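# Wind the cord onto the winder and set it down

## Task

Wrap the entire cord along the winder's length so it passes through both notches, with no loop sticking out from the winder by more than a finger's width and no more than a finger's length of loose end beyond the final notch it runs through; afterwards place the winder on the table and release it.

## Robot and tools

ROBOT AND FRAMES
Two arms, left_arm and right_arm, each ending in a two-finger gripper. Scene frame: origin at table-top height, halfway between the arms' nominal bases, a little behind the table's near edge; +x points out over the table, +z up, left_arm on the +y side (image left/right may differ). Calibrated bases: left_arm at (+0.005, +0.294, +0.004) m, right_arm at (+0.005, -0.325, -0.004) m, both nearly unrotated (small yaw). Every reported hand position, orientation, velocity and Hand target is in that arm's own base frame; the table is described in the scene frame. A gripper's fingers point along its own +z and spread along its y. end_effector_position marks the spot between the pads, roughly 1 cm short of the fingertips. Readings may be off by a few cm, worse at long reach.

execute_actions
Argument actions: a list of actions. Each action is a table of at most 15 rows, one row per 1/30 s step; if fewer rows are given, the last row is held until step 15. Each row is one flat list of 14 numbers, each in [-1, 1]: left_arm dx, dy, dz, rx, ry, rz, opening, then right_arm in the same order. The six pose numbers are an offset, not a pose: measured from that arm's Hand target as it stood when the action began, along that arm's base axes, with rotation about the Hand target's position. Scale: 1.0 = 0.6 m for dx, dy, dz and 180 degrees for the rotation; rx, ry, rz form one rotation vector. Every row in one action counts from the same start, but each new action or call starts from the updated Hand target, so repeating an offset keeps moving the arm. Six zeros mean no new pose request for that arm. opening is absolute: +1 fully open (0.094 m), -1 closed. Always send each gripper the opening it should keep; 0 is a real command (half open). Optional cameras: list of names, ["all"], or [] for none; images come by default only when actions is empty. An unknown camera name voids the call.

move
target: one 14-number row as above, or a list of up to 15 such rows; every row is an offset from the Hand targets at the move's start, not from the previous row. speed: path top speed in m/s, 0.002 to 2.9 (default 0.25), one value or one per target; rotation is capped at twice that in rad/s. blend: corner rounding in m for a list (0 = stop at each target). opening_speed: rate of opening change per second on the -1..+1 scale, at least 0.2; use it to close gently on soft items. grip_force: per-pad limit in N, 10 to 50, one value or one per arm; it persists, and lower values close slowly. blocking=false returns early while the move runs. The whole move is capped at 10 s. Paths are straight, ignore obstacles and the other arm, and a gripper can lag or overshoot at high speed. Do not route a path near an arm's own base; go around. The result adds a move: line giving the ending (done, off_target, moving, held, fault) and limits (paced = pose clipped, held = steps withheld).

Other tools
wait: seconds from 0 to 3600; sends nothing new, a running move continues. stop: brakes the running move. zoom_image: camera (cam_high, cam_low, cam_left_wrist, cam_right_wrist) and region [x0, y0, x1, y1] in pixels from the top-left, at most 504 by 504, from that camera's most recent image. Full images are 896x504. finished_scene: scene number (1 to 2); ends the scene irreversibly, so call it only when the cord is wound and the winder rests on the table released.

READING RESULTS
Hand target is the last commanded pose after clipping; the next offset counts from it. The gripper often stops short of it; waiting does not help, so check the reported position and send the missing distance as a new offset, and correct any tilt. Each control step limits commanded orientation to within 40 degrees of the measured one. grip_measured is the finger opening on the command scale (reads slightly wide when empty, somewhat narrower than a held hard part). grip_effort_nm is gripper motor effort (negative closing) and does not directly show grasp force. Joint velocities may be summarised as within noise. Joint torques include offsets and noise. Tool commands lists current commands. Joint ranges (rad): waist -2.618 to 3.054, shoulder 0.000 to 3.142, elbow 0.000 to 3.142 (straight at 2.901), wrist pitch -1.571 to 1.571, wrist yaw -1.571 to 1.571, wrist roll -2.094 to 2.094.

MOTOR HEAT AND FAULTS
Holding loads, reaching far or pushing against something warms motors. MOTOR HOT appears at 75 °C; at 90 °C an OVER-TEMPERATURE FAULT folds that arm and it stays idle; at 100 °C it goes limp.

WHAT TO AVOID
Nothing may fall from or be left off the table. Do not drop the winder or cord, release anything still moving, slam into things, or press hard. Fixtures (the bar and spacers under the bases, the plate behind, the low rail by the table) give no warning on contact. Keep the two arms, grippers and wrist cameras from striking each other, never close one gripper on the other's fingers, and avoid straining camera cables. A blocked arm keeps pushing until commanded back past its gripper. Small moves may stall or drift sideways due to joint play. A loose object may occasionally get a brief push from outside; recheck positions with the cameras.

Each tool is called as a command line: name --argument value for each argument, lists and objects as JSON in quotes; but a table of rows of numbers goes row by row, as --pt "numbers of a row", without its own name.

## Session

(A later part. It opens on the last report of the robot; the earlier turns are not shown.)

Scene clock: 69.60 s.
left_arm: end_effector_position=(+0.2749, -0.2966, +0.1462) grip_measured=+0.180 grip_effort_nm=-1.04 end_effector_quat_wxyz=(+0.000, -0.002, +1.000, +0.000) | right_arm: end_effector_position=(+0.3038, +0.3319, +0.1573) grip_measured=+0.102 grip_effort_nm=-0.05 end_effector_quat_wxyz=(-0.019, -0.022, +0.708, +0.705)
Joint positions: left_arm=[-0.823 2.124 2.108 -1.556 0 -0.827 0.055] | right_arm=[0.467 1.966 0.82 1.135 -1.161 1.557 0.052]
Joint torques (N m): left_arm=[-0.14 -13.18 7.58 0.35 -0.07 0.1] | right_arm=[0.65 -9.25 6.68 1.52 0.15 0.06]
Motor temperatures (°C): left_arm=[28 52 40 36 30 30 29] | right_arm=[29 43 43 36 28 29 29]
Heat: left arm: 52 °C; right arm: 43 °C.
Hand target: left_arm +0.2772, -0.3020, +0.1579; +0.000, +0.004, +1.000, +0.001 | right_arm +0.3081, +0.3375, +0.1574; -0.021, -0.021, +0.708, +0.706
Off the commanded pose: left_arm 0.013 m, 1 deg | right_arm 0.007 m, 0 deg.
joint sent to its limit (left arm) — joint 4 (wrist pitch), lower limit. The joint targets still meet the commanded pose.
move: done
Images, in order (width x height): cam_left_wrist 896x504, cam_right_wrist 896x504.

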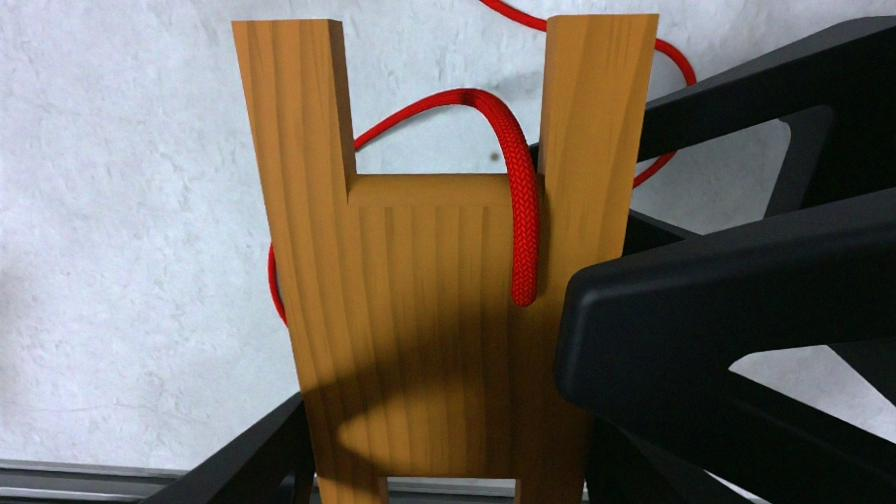

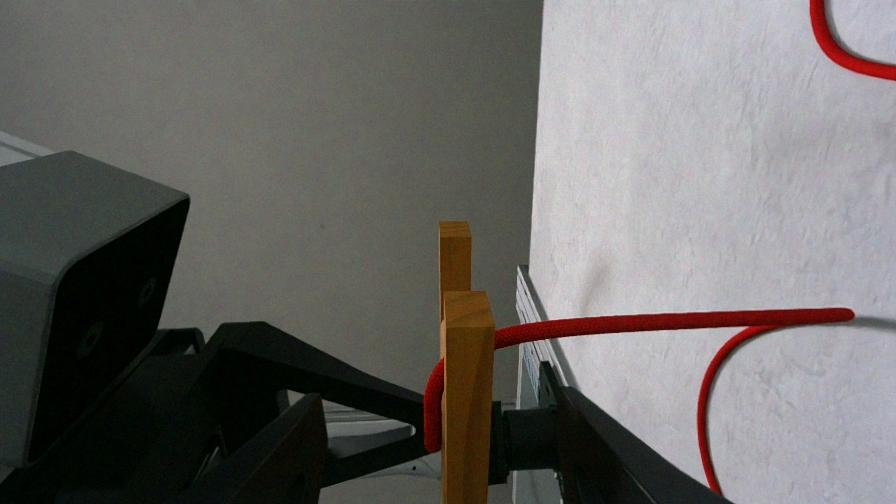

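move --pt "0 0 0 0 0 0 -0.3 0.0 0.008 -0.008 0 0 0 0.1" --pt "0 0 0 0 0 0 -0.3 0.0 0.008 -0.008 0 0 0 -0.9" --speed 0.08 --opening_speed 0.4 --cameras '["cam_right_wrist","cam_left_wrist"]'

Scene clock: 75.00 s.
left_arm: end_effector_position=(+0.2755, -0.2971, +0.1462) grip_measured=+0.180 grip_effort_nm=-1.04 end_effector_quat_wxyz=(+0.001, -0.001, +1.000, -0.001) | right_arm: end_effector_position=(+0.3033, +0.3376, +0.1536) grip_measured=-0.738 grip_effort_nm=-0.99 end_effector_quat_wxyz=(-0.028, -0.022, +0.709, +0.705)
Joint positions: left_arm=[-0.823 2.124 2.108 -1.552 0 -0.826 0.055] | right_arm=[0.479 1.988 0.837 1.137 -1.162 1.568 0.012]
Joint torques (N m): left_arm=[-0.14 -13.18 7.61 0.32 -0.07 0.08] | right_arm=[0.62 -9.42 5.94 1.64 0.16 -0.04]
Heat: left arm: 53 °C; right arm: 44 °C.
Hand target: left_arm +0.2772, -0.3020, +0.1579; +0.000, +0.004, +1.000, +0.001 | right_arm +0.3082, +0.3423, +0.1526; -0.021, -0.021, +0.708, +0.706
Off the commanded pose: left_arm 0.013 m, 1 deg | right_arm 0.007 m, 1 deg.
joint sent to its limit (left arm) — joint 4 (wrist pitch), lower limit. The joint targets still meet the commanded pose.
move: done
Images, in order (width x height): cam_left_wrist 896x504, cam_right_wrist 896x504.

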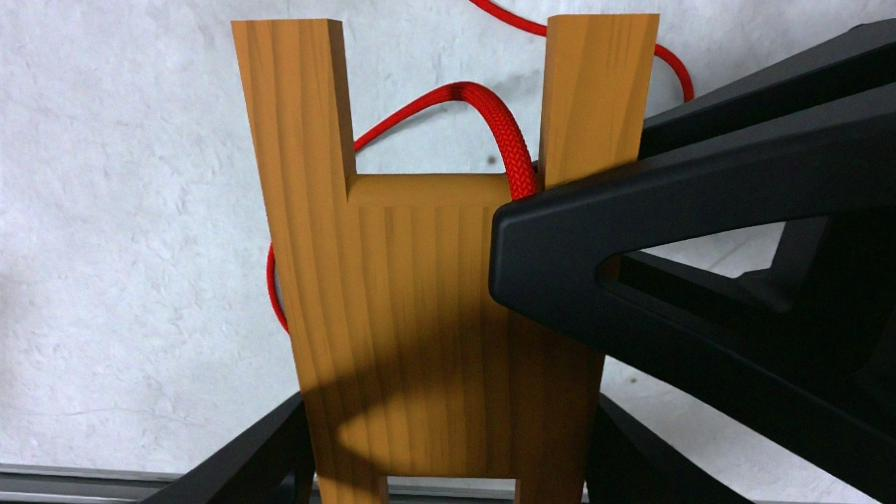

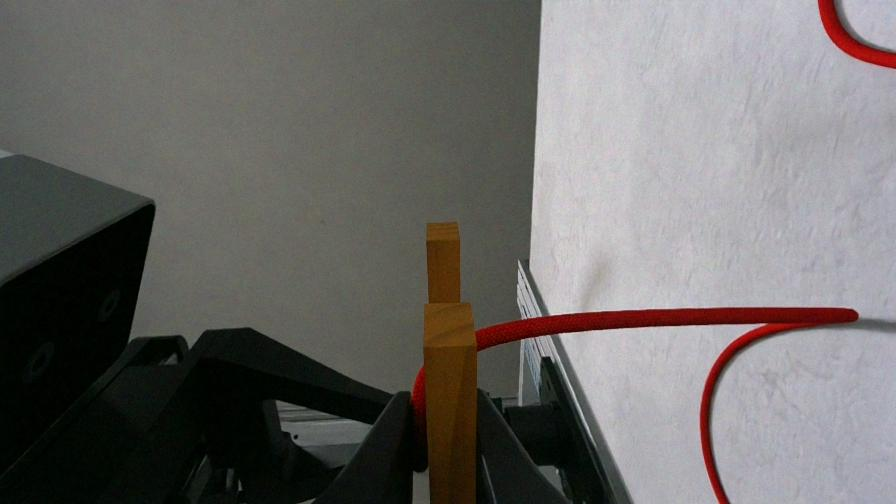

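move --pt "0 0 0 0 0 0 -0.3 0.0 0.0 0 0 0 0 -0.4" --pt "0 0 0 0 0 0 -0.3 0 -0.014 0 0 0 0 -0.4" --pt "0 0 0 0 0 0 -0.3 0 -0.014 0 0 0 0 -0.95" --speed 0.08 --opening_speed 0.6 --cameras '["cam_left_wrist"]'

Scene clock: 80.50 s.
left_arm: end_effector_position=(+0.2752, -0.2984, +0.1462) grip_measured=+0.180 grip_effort_nm=-1.04 end_effector_quat_wxyz=(+0.000, -0.002, +1.000, -0.004) | right_arm: end_effector_position=(+0.3064, +0.3360, +0.1538) grip_measured=-0.742 grip_effort_nm=-0.99 end_effector_quat_wxyz=(-0.024, -0.016, +0.709, +0.705)
Joint positions: left_arm=[-0.823 2.124 2.108 -1.549 0.006 -0.827 0.055] | right_arm=[0.474 1.988 0.837 1.138 -1.155 1.571 0.012]
Joint torques (N m): left_arm=[-0.13 -13.18 7.61 0.3 -0.13 0.09] | right_arm=[-0.69 -10.39 4.67 1.7 -0.08 -0.07]
Heat: left arm: 54 °C; right arm: 45 °C.
Hand target: left_arm +0.2772, -0.3020, +0.1579; +0.000, +0.004, +1.000, +0.001 | right_arm +0.3081, +0.3339, +0.1526; -0.021, -0.021, +0.708, +0.706
Off the commanded pose: left_arm 0.012 m, 1 deg | right_arm 0.003 m, 1 deg.
joint sent to its limit (left arm) — joint 4 (wrist pitch), lower limit. The joint targets still meet the commanded pose.
move: done

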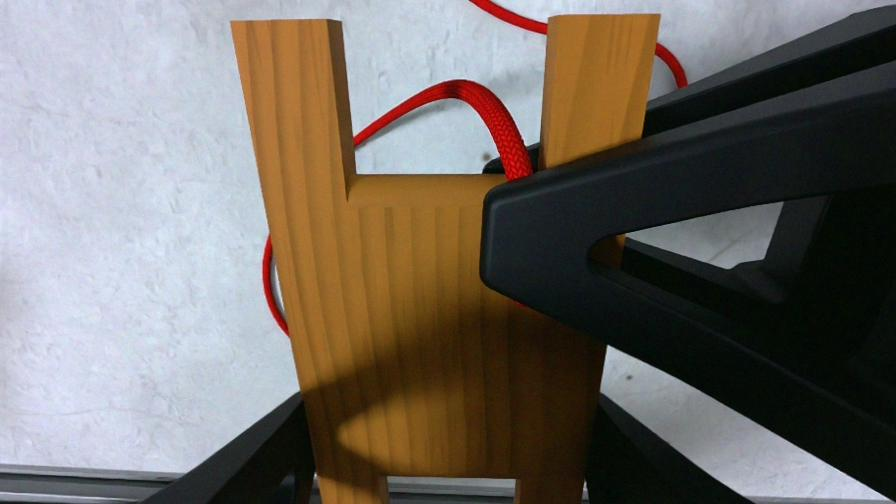

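move --pt "0 0 0 0 0 0 0.55 0 0 0 0 0 0 -0.95" --pt "0 0 0.16 0 0 0 0.55 0 0 0 0 0 0 -0.95" --speed 0.12 --opening_speed 0.6 --cameras '["cam_left_wrist","cam_low"]'

Scene clock: 85.77 s.
left_arm: end_effector_position=(+0.2786, -0.3021, +0.2344) grip_measured=+0.548 grip_effort_nm=0.12 end_effector_quat_wxyz=(+0.087, -0.001, +0.991, -0.098) | right_arm: end_effector_position=(+0.3075, +0.3361, +0.1538) grip_measured=-0.745 grip_effort_nm=-0.99 end_effector_quat_wxyz=(-0.022, -0.014, +0.709, +0.705)
Joint positions: left_arm=[-0.823 1.972 2.215 -1.551 0.006 -0.826 0.073] | right_arm=[0.474 1.988 0.837 1.138 -1.149 1.571 0.012]
Joint torques (N m): left_arm=[-0.1 -13.24 7.41 0.97 -0.12 0.09] | right_arm=[-0.69 -10.4 4.67 1.7 -0.08 -0.07]
Motor temperatures (°C): left_arm=[28 55 42 35 29 30 29] | right_arm=[29 45 42 37 27 29 30]
Heat: left arm: 55 °C; right arm: 45 °C.
Hand target: left_arm +0.2772, -0.3020, +0.2539; +0.000, +0.004, +1.000, +0.001 | right_arm +0.3081, +0.3339, +0.1526; -0.021, -0.021, +0.708, +0.706
Off the commanded pose: left_arm 0.020 m, 15 deg | right_arm 0.003 m, 1 deg.
joint sent to its limit (left arm) — joint 4 (wrist pitch), lower limit. The joint targets are off in orientation, not in position.
move: off_target (left_arm)
Images, in order (width x height): cam_low 896x504, cam_left_wrist 896x504.

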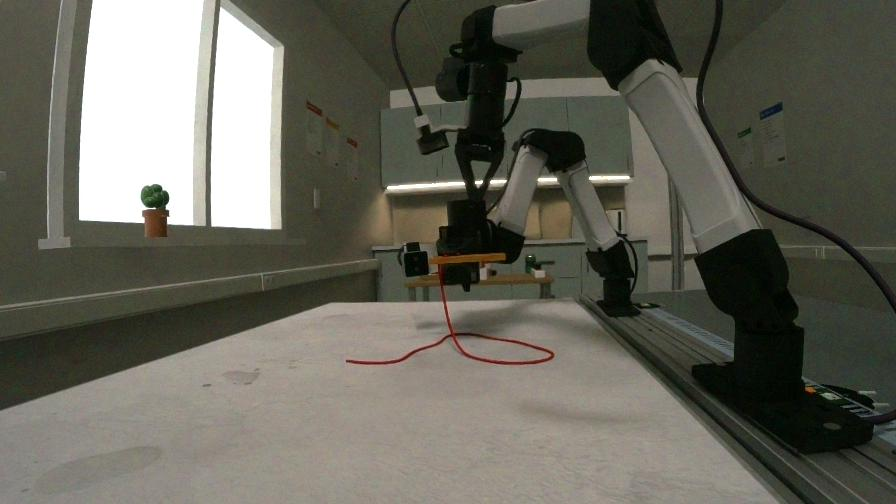

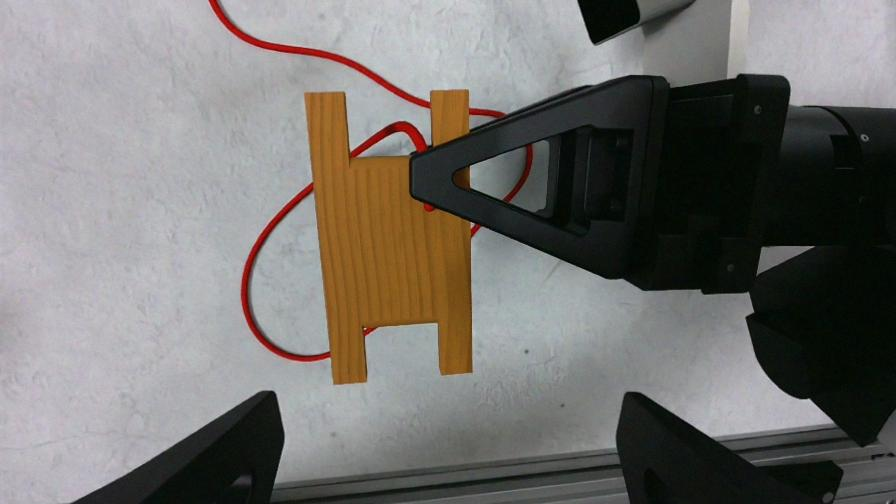

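move --pt "0.065 0.282 0.1 -0.5 0.009 -0.005 0.1 0 0 0 0 0 0 -0.95" --pt "0.065 0.282 0.1 -0.5 0.009 -0.005 0.1 0 0 0.245 0 0 0 -0.95" --pt "0.065 0.282 0.1 -0.5 0.009 -0.005 0.1 0 0 0.245 0.03 -0.499 0 -0.95" --pt "0.065 0.282 0.1 -0.5 0.009 -0.005 0.1 0 0 0.245 0.059 -0.988 0 -0.95" --speed '[0.3,0.3,0.7,0.7]' --blend 0.02 --cameras '["all"]'

Scene clock: 97.07 s.
left_arm: end_effector_position=(+0.3131, -0.1337, +0.3124) grip_measured=+0.103 grip_effort_nm=-0.15 end_effector_quat_wxyz=(+0.043, -0.044, +0.725, -0.686) | right_arm: end_effector_position=(+0.3078, +0.3354, +0.2785) grip_measured=-0.745 grip_effort_nm=-0.99 end_effector_quat_wxyz=(+0.703, -0.710, +0.002, +0.049)
Joint positions: left_arm=[0.132 1.696 1.534 -1.548 1.515 0.141 0.052] | right_arm=[0.469 1.685 1.061 0.604 -1.168 -1.517 0.012]
Joint torques (N m): left_arm=[0.43 -6.93 5.35 0.08 0.87 0.21] | right_arm=[-0.32 -12.86 8.77 1.15 0.11 -0.04]
Motor temperatures (°C): left_arm=[28 56 41 35 30 30 28] | right_arm=[29 47 42 37 27 29 30]
Heat: left arm: 56 °C; right arm: 47 °C.
Hand target: left_arm +0.3162, -0.1327, +0.3139; -0.010, +0.010, +0.708, -0.706 | right_arm +0.3082, +0.3339, +0.2995; +0.707, -0.706, -0.010, +0.033
Off the commanded pose: left_arm 0.004 m, 9 deg | right_arm 0.021 m, 2 deg.
joint sent to its limit (left arm) — joint 4 (wrist pitch), lower limit. The joint targets are off in orientation, not in position.
move: off_target (left_arm, right_arm)

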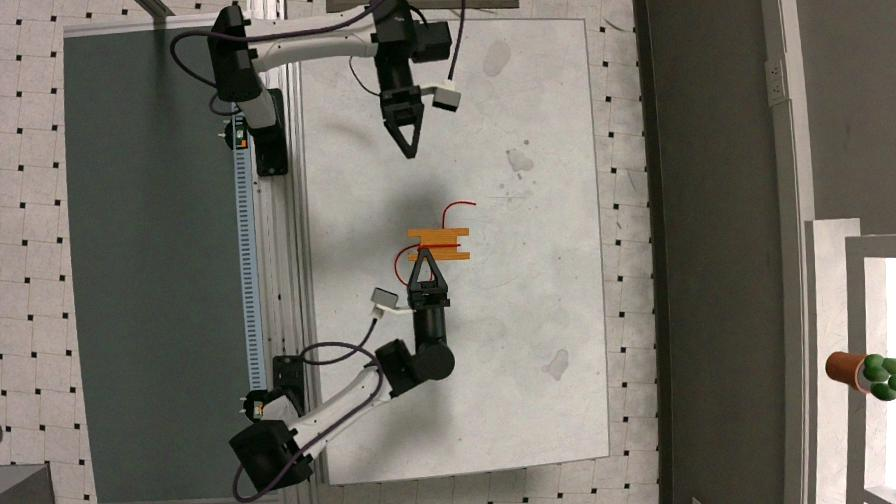

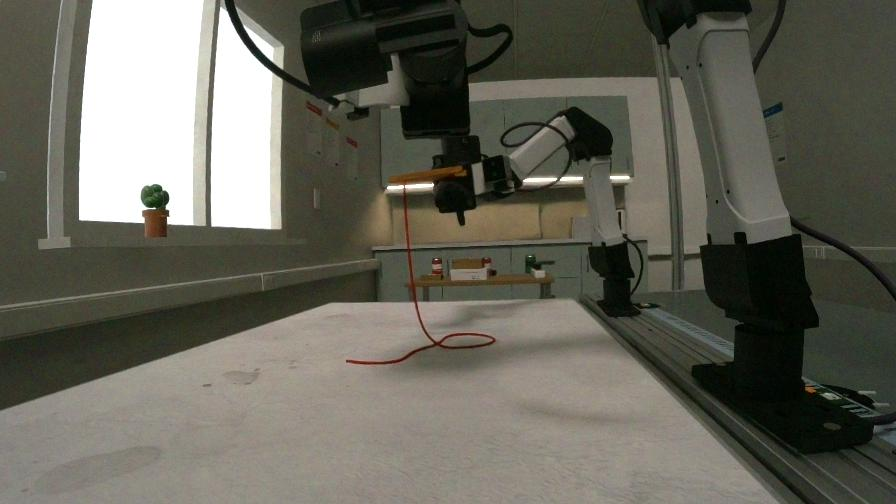

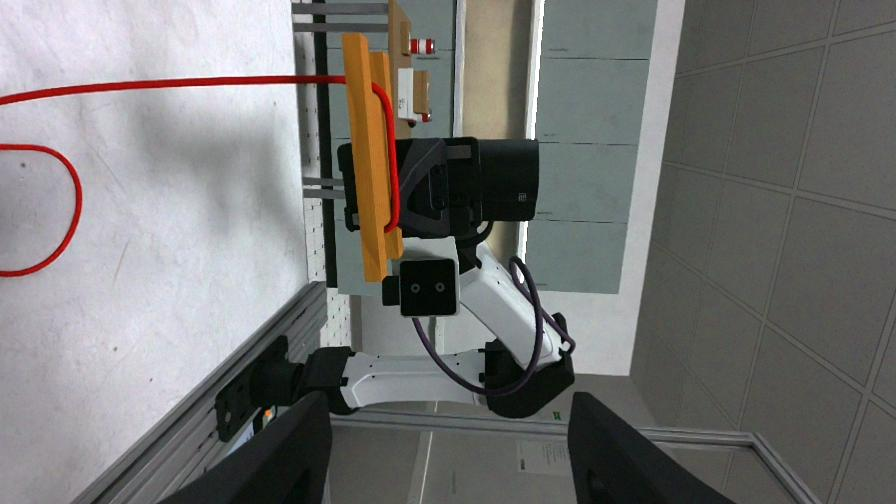

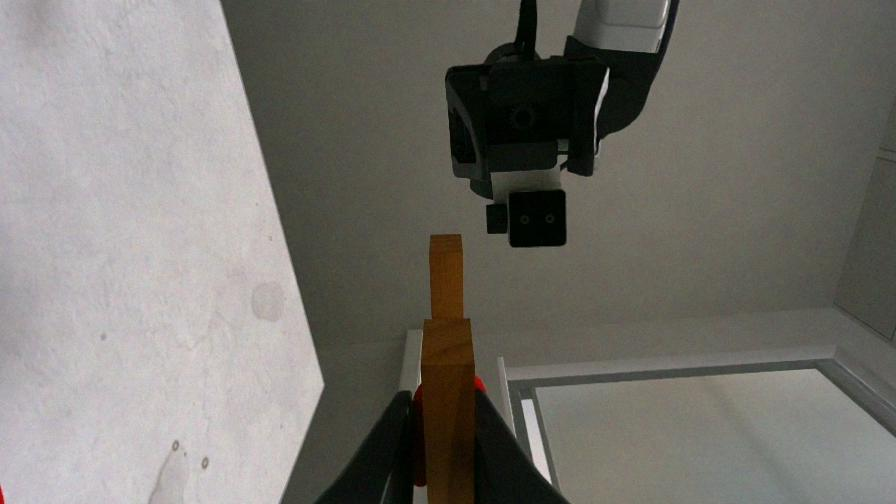

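move --target '[0.012,-0.165,-0.045,0,0,0,0.1,0,0,0,0,0,0,-0.95]' --speed 0.2 --cameras '["cam_left_wrist","cam_high"]'

Scene clock: 101.80 s.
left_arm: end_effector_position=(+0.3168, -0.2278, +0.2796) grip_measured=+0.103 grip_effort_nm=-0.14 end_effector_quat_wxyz=(-0.067, +0.047, +0.716, -0.693) | right_arm: end_effector_position=(+0.3078, +0.3354, +0.2781) grip_measured=-0.745 grip_effort_nm=-0.99 end_effector_quat_wxyz=(+0.702, -0.710, +0.002, +0.049)
Joint positions: left_arm=[-0.161 1.882 1.619 -1.355 1.54 0.016 0.052] | right_arm=[0.469 1.685 1.061 0.601 -1.168 -1.52 0.012]
Joint torques (N m): left_arm=[-0.13 -8.8 7.43 0.66 0.94 -0.08] | right_arm=[-0.32 -12.9 8.81 1.15 0.11 -0.04]
Motor temperatures (°C): left_arm=[28 55 42 35 30 30 28] | right_arm=[29 47 43 36 27 29 30]
Heat: left arm: 55 °C; right arm: 47 °C.
Hand target: left_arm +0.3234, -0.2318, +0.2869; -0.010, +0.010, +0.708, -0.706 | right_arm +0.3082, +0.3339, +0.2995; +0.707, -0.706, -0.010, +0.033
Off the commanded pose: left_arm 0.011 m, 8 deg | right_arm 0.021 m, 2 deg.
joint at its limit (left arm) — joint 5 (wrist yaw), upper limit.
move: off_target (left_arm)
Images, in order (width x height): cam_high 896x504, cam_left_wrist 896x504.

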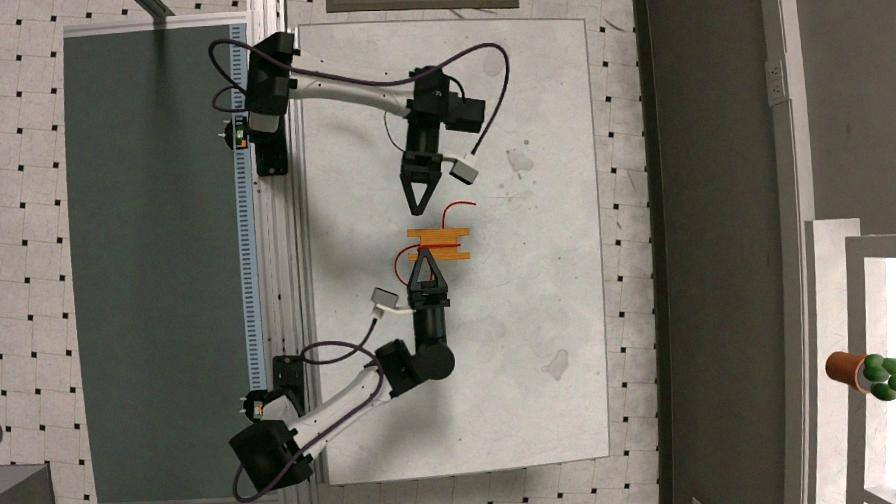

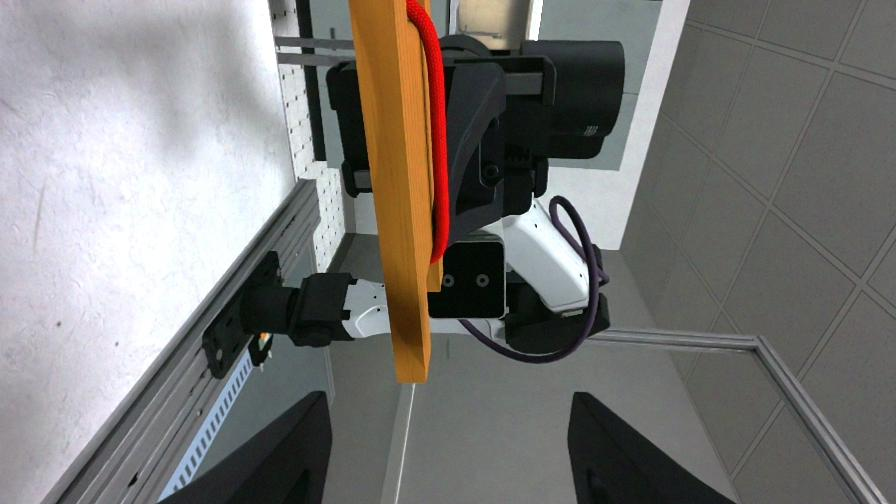

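move --pt "0.0 0.03 0 0 0 0.13 0.1 0 0 0 0 0 0 -0.95" --speed 0.2 --cameras '[]'

Scene clock: 107.70 s.
left_arm: end_effector_position=(+0.3277, -0.2159, +0.2741) grip_measured=+0.103 grip_effort_nm=-0.15 end_effector_quat_wxyz=(-0.060, +0.027, +0.717, -0.694) | right_arm: end_effector_position=(+0.3078, +0.3354, +0.2781) grip_measured=-0.745 grip_effort_nm=-0.99 end_effector_quat_wxyz=(+0.702, -0.710, +0.002, +0.049)
Joint positions: left_arm=[-0.123 1.882 1.597 -1.299 1.54 -0.034 0.052] | right_arm=[0.469 1.685 1.061 0.601 -1.168 -1.52 0.012]
Joint torques (N m): left_arm=[0.9 -13.7 4.23 0.73 0.79 -0.08] | right_arm=[-0.32 -12.92 8.81 1.15 0.11 -0.05]
Heat: left arm: 54 °C; right arm: 48 °C.
Hand target: left_arm +0.3235, -0.2137, +0.2869; +0.133, -0.134, +0.695, -0.693 | right_arm +0.3082, +0.3339, +0.2995; +0.707, -0.706, -0.010, +0.033
Off the commanded pose: left_arm 0.014 m, 29 deg | right_arm 0.021 m, 2 deg.
move: off_target (left_arm)

move --pt "-0.07 0.25 0.05 0 0 0.37 0.1 0 0 0 0 0 0 -0.95" --speed 0.35 --cameras '[]'

move --pt "0.06 -0.08 -0.05 0 0 -0.3 0.1 0 0 0 0 0 0 -0.95" --pt "0.06 -0.23 -0.05 0 0 -0.49 0.1 0 0 0 0 0 0 -0.95" --speed 0.3 --blend 0.03 --cameras '["cam_left_wrist","cam_high"]'

Scene clock: 116.23 s.
left_arm: end_effector_position=(+0.2790, -0.0660, +0.3122) grip_measured=+0.103 grip_effort_nm=-0.14 end_effector_quat_wxyz=(+0.477, -0.496, +0.524, -0.503) | right_arm: end_effector_position=(+0.3078, +0.3354, +0.2781) grip_measured=-0.745 grip_effort_nm=-0.99 end_effector_quat_wxyz=(+0.702, -0.710, +0.002, +0.049)
Joint positions: left_arm=[-0.494 0.593 0.598 -0.049 -0.44 -1.588 0.052] | right_arm=[0.469 1.685 1.061 0.601 -1.168 -1.52 0.012]
Joint torques (N m): left_arm=[-0.13 0.57 5.11 3.26 -0.36 0.12] | right_arm=[-0.32 -12.9 8.8 1.15 0.11 -0.05]
Heat: left arm: 54 °C; right arm: 50 °C.
Hand target: left_arm +0.2814, -0.0638, +0.3168; +0.492, -0.493, +0.508, -0.507 | right_arm +0.3082, +0.3339, +0.2995; +0.707, -0.706, -0.010, +0.033
Off the commanded pose: left_arm 0.006 m, 3 deg | right_arm 0.021 m, 2 deg.
move: off_target (left_arm); limits=paced

Scene clock: 119.90 s.
left_arm: end_effector_position=(+0.3156, -0.1991, +0.2749) grip_measured=+0.103 grip_effort_nm=-0.15 end_effector_quat_wxyz=(-0.021, -0.043, +0.713, -0.700) | right_arm: end_effector_position=(+0.3078, +0.3354, +0.2781) grip_measured=-0.745 grip_effort_nm=-0.99 end_effector_quat_wxyz=(+0.702, -0.710, +0.002, +0.049)
Joint positions: left_arm=[-0.081 1.5 0.912 0.417 1.459 -1.492 0.052] | right_arm=[0.469 1.685 1.061 0.601 -1.168 -1.52 0.012]
Joint torques (N m): left_arm=[-0.21 -6.02 8.7 2.55 0.25 0.2] | right_arm=[-0.32 -12.9 8.8 1.15 0.1 -0.05]
Heat: left arm: 53 °C; right arm: 50 °C.
Hand target: left_arm +0.3174, -0.2018, +0.2869; +0.001, -0.001, +0.708, -0.706 | right_arm +0.3082, +0.3339, +0.2995; +0.707, -0.706, -0.010, +0.033
Off the commanded pose: left_arm 0.012 m, 6 deg | right_arm 0.021 m, 2 deg.
move: off_target (left_arm)
Images, in order (width x height): cam_high 896x504, cam_left_wrist 896x504.

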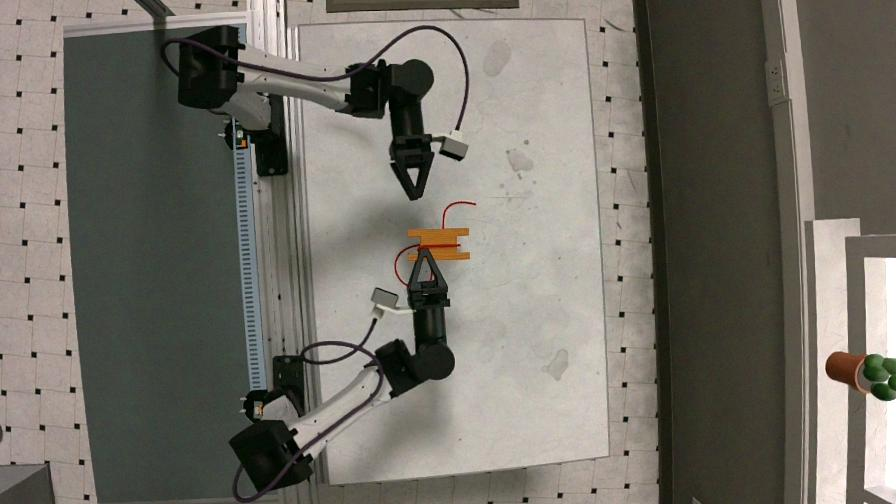

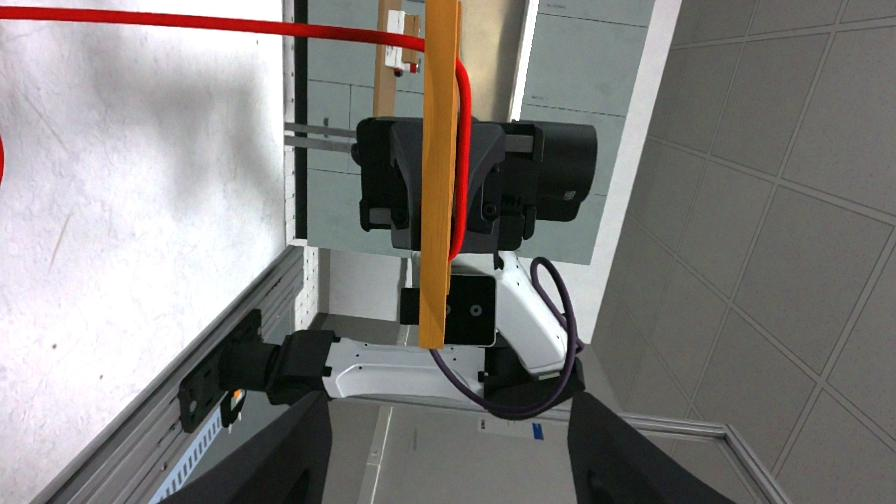

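move --target '[0.015,-0.1,0.0,0,0,0.0,0.1,0,0,0,0,0,0,-0.95]' --speed 0.15 --cameras '["cam_left_wrist","cam_high"]'

Scene clock: 122.83 s.
left_arm: end_effector_position=(+0.3189, -0.2579, +0.2739) grip_measured=+0.102 grip_effort_nm=-0.15 end_effector_quat_wxyz=(-0.025, -0.022, +0.715, -0.698) | right_arm: end_effector_position=(+0.3078, +0.3354, +0.2781) grip_measured=-0.745 grip_effort_nm=-0.99 end_effector_quat_wxyz=(+0.702, -0.710, +0.002, +0.049)
Joint positions: left_arm=[-0.257 1.579 0.965 0.517 1.318 -1.542 0.052] | right_arm=[0.469 1.685 1.061 0.601 -1.168 -1.52 0.012]
Joint torques (N m): left_arm=[-0.14 -6.75 8.7 2.76 -0.17 -0.09] | right_arm=[-0.32 -12.9 8.8 1.15 0.11 -0.05]
Motor temperatures (°C): left_arm=[28 52 42 40 30 30 27] | right_arm=[29 50 44 35 27 29 31]
Heat: left arm: 52 °C; right arm: 50 °C.
Hand target: left_arm +0.3264, -0.2618, +0.2869; +0.001, -0.001, +0.708, -0.706 | right_arm +0.3082, +0.3339, +0.2995; +0.707, -0.706, -0.010, +0.033
Off the commanded pose: left_arm 0.015 m, 4 deg | right_arm 0.021 m, 2 deg.
move: off_target (left_arm)
Images, in order (width x height): cam_high 896x504, cam_left_wrist 896x504.

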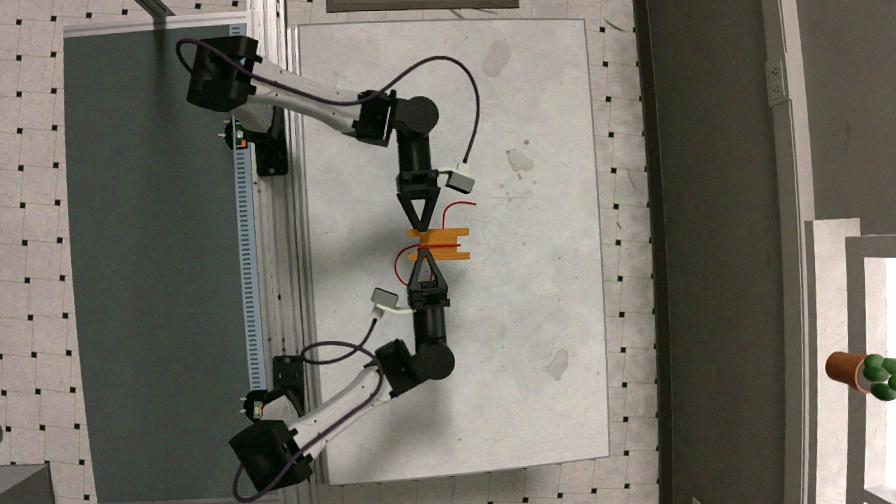

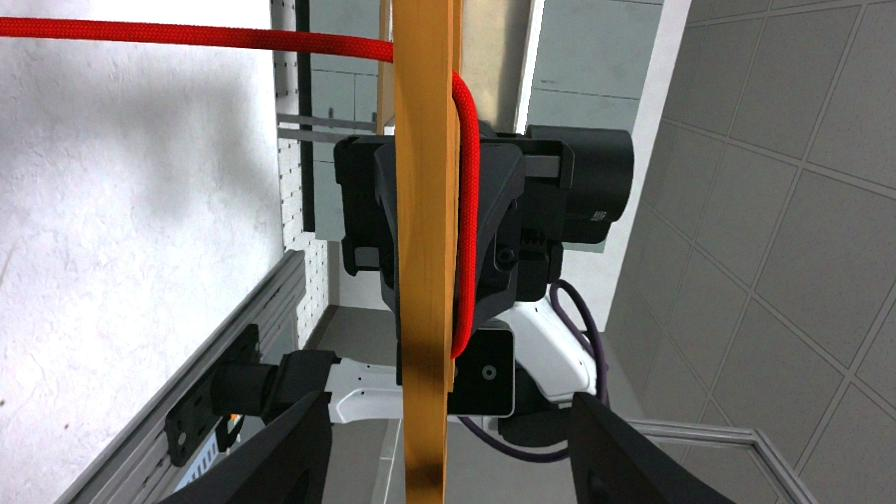

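move --pt "0.02 0 -0.008 0 0 0.0 0.1 0 0 0 0 0 0 -0.95" --pt "0.02 -0.037 -0.008 0 0 0.0 0.1 0 0 0 0 0 0 -0.95" --pt "0.02 -0.037 -0.008 0 0 0.0 -0.9 0 0 0 0 0 0 -0.95" --speed 0.1 --opening_speed 0.6 --cameras '["cam_left_wrist","cam_high"]'

Scene clock: 128.87 s.
left_arm: end_effector_position=(+0.3302, -0.2805, +0.2719) grip_measured=-0.831 grip_effort_nm=-1.04 end_effector_quat_wxyz=(-0.018, -0.013, +0.714, -0.700) | right_arm: end_effector_position=(+0.3069, +0.3350, +0.2806) grip_measured=-0.747 grip_effort_nm=-0.99 end_effector_quat_wxyz=(+0.703, -0.709, +0.000, +0.047)
Joint positions: left_arm=[-0.311 1.652 1.02 0.564 1.267 -1.551 0.008] | right_arm=[0.469 1.679 1.061 0.601 -1.168 -1.52 0.012]
Joint torques (N m): left_arm=[0.09 -7.24 8.69 2.61 -0.19 -0.11] | right_arm=[-0.32 -12.27 8.84 1.15 0.09 -0.05]
Heat: left arm: 51 °C; right arm: 51 °C.
Hand target: left_arm +0.3384, -0.2840, +0.2822; +0.001, -0.001, +0.708, -0.706 | right_arm +0.3081, +0.3338, +0.2995; +0.707, -0.706, -0.010, +0.033
Off the commanded pose: left_arm 0.014 m, 3 deg | right_arm 0.019 m, 2 deg.
move: off_target (left_arm); target 3's new opening was sent with left_arm's hand 0.016 m and 4 deg from that target
Images, in order (width x height): cam_high 896x504, cam_left_wrist 896x504.

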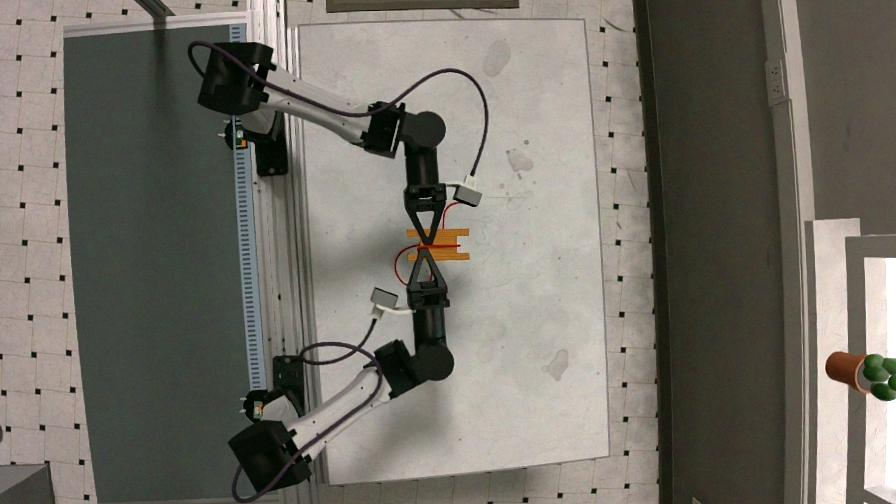

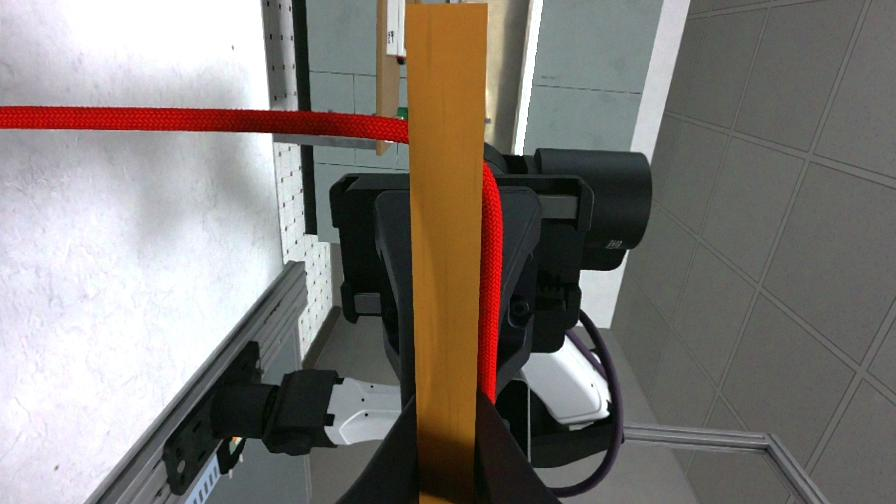

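move --pt "0 0 0 0 0 0 -0.9 0 0 0 0 0 0 -0.1" --pt "0 0 0 0 0 0 -0.9 0.006 -0.1 0 0 0 0 -0.1" --pt "0 0 0 -0.014 -0.5 0 -0.9 0.006 -0.1 0 -0.03 0.495 0 -0.1" --pt "0 0 0 -0.028 -0.988 0 -0.9 0.006 -0.1 0 -0.059 0.988 0 -0.1" --speed '[0.1,0.12,0.7,0.7]' --blend '[0,0.02,0.02,0]' --cameras '["all"]'

Scene clock: 137.10 s.
left_arm: end_effector_position=(+0.3379, -0.2849, +0.2603) grip_measured=-0.833 grip_effort_nm=-1.04 end_effector_quat_wxyz=(+0.704, +0.707, +0.016, -0.062) | right_arm: end_effector_position=(+0.3128, +0.2759, +0.2966) grip_measured=-0.102 grip_effort_nm=0.14 end_effector_quat_wxyz=(-0.037, -0.014, +0.714, +0.699)
Joint positions: left_arm=[-0.308 1.75 1.045 0.706 1.328 1.46 0.008] | right_arm=[0.305 1.591 1.065 0.44 -1.337 1.52 0.042]
Joint torques (N m): left_arm=[0.55 -12.46 8.38 1.56 -0.17 0.2] | right_arm=[-0.32 -10.58 4.67 1.93 0.11 0.07]
Heat: left arm: 52 °C; right arm: 51 °C.
Hand target: left_arm +0.3384, -0.2840, +0.2821; +0.708, +0.706, -0.008, -0.034 | right_arm +0.3118, +0.2739, +0.2996; -0.021, -0.021, +0.708, +0.706
Off the commanded pose: left_arm 0.022 m, 4 deg | right_arm 0.004 m, 2 deg.
move: off_target (left_arm)

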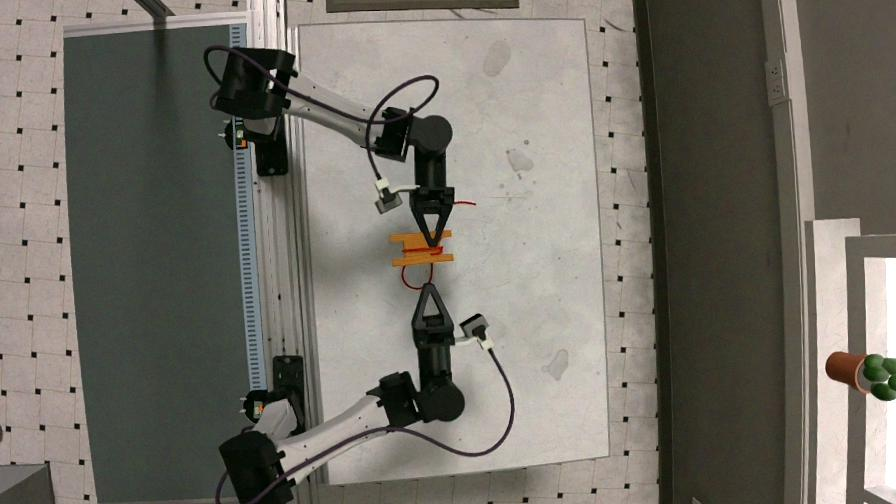

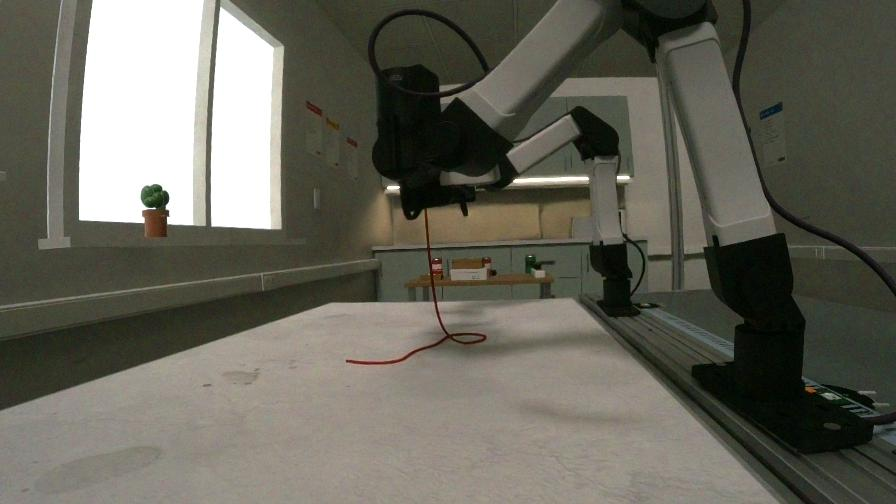

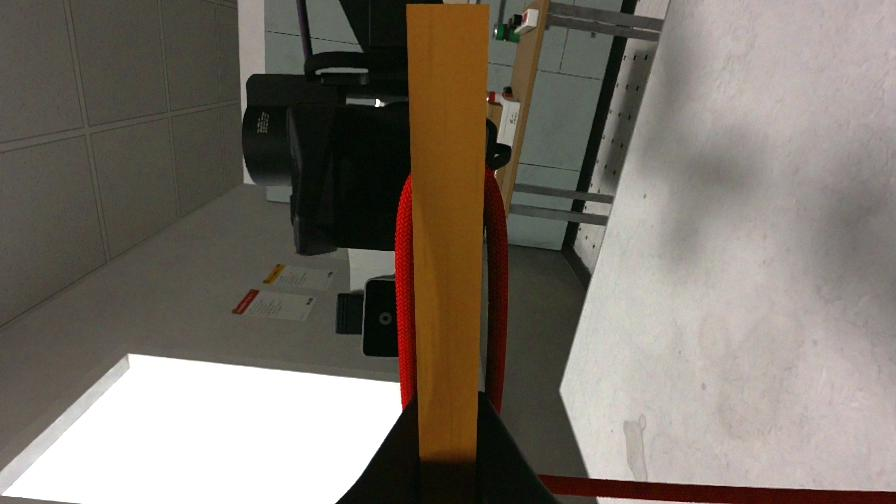

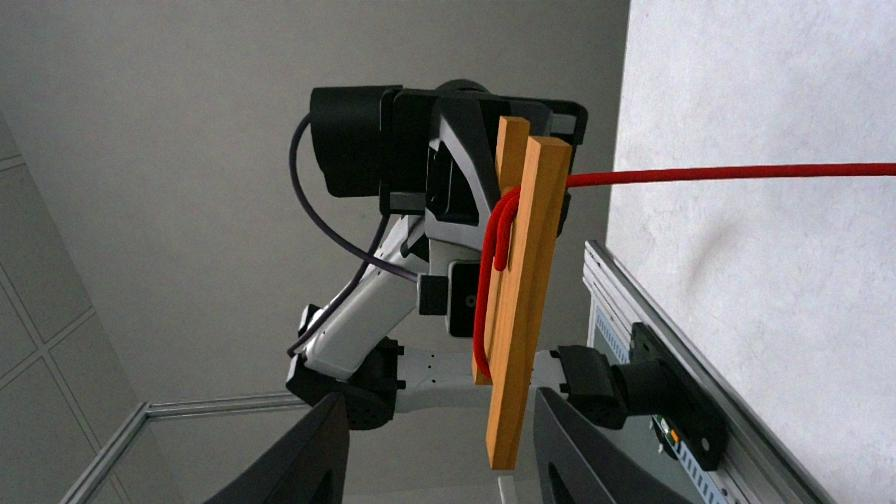

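move --target '[0,0,0,0,-0.04,0,-0.9,-0.016,0.04,-0.035,0,0,0,-0.1]' --speed 0.1 --cameras '["cam_right_wrist","cam_high"]'

Scene clock: 141.13 s.
left_arm: end_effector_position=(+0.3388, -0.2850, +0.2605) grip_measured=-0.833 grip_effort_nm=-1.04 end_effector_quat_wxyz=(+0.703, +0.710, -0.030, -0.014) | right_arm: end_effector_position=(+0.3022, +0.2955, +0.2846) grip_measured=-0.102 grip_effort_nm=0.14 end_effector_quat_wxyz=(-0.024, -0.019, +0.710, +0.703)
Joint positions: left_arm=[-0.308 1.742 1.058 0.641 1.324 1.635 0.008] | right_arm=[0.372 1.591 0.992 0.566 -1.259 1.546 0.042]
Joint torques (N m): left_arm=[0.54 -12.38 8.46 1.57 -0.09 0.13] | right_arm=[0.53 -7.82 4.6 1.98 0.13 0.07]
Heat: left arm: 54 °C; right arm: 50 °C.
Hand target: left_arm +0.3385, -0.2840, +0.2821; +0.706, +0.706, -0.052, +0.011 | right_arm +0.3021, +0.2979, +0.2785; -0.021, -0.021, +0.708, +0.706
Off the commanded pose: left_arm 0.022 m, 4 deg | right_arm 0.006 m, 1 deg.
move: off_target (left_arm)
Images, in order (width x height): cam_high 896x504, cam_right_wrist 896x504.

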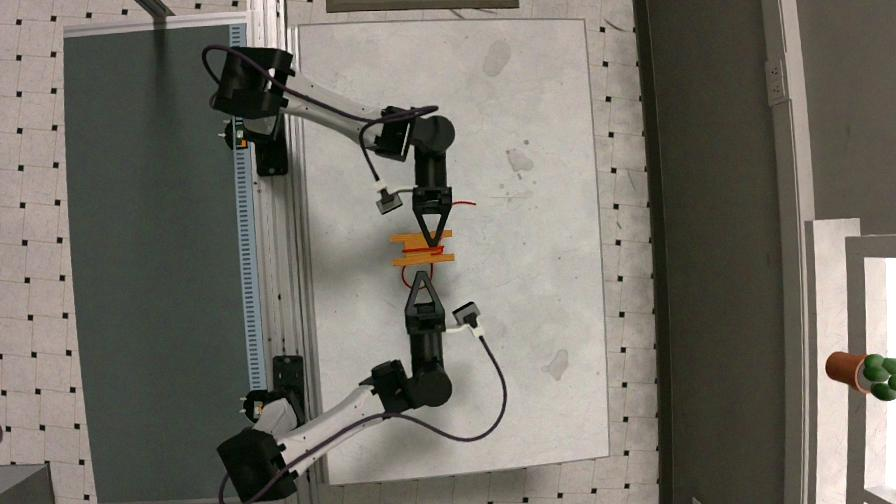

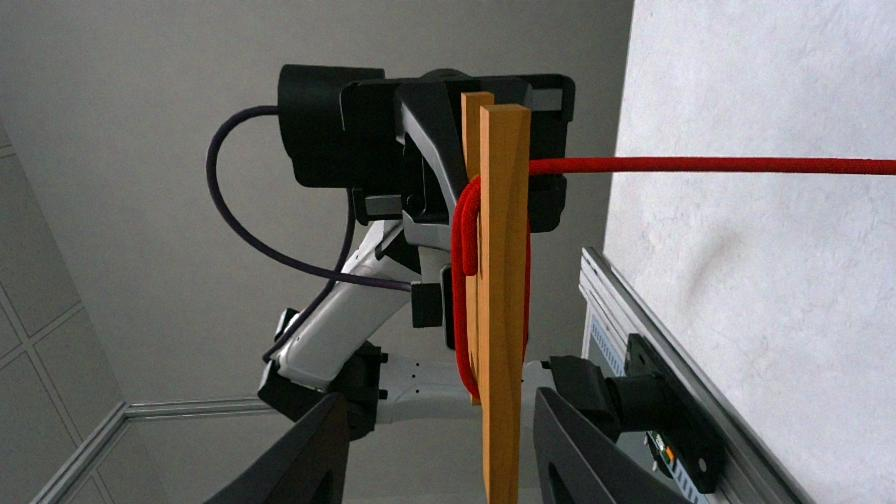

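move --pt "0 0 0 0 0 0 -0.9 0 0 -0.024 0 0 0 -0.1" --pt "0 0 0 0 0 0 -0.9 -0.003 0.05 -0.024 0 0 0 -0.1" --speed 0.1 --cameras '["cam_right_wrist","cam_high"]'

Scene clock: 144.43 s.
left_arm: end_effector_position=(+0.3387, -0.2850, +0.2598) grip_measured=-0.833 grip_effort_nm=-1.04 end_effector_quat_wxyz=(+0.703, +0.711, -0.030, -0.014) | right_arm: end_effector_position=(+0.2965, +0.3238, +0.2576) grip_measured=-0.102 grip_effort_nm=0.14 end_effector_quat_wxyz=(-0.035, -0.008, +0.715, +0.698)
Joint positions: left_arm=[-0.308 1.742 1.058 0.635 1.324 1.639 0.008] | right_arm=[0.455 1.652 0.957 0.636 -1.176 1.555 0.042]
Joint torques (N m): left_arm=[0.54 -12.45 8.53 1.57 -0.09 0.13] | right_arm=[0.46 -8.01 7.28 2.04 0.13 0.07]
Heat: left arm: 54 °C; right arm: 50 °C.
Hand target: left_arm +0.3384, -0.2840, +0.2821; +0.706, +0.706, -0.052, +0.011 | right_arm +0.3004, +0.3279, +0.2642; -0.021, -0.021, +0.708, +0.706
Off the commanded pose: left_arm 0.022 m, 4 deg | right_arm 0.009 m, 2 deg.
move: done
Images, in order (width x height): cam_high 896x504, cam_right_wrist 896x504.

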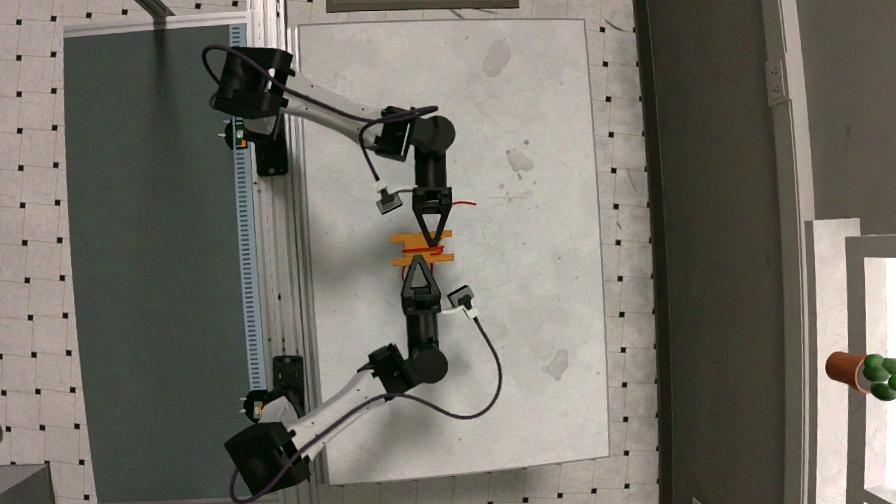

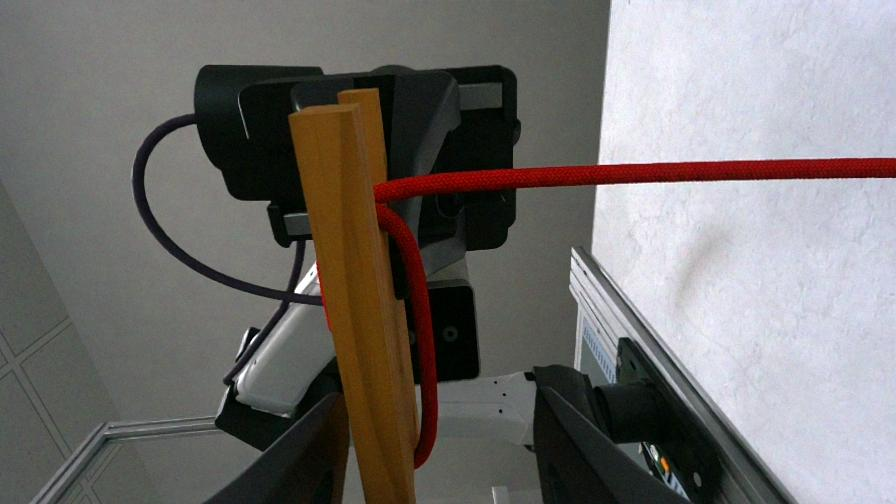

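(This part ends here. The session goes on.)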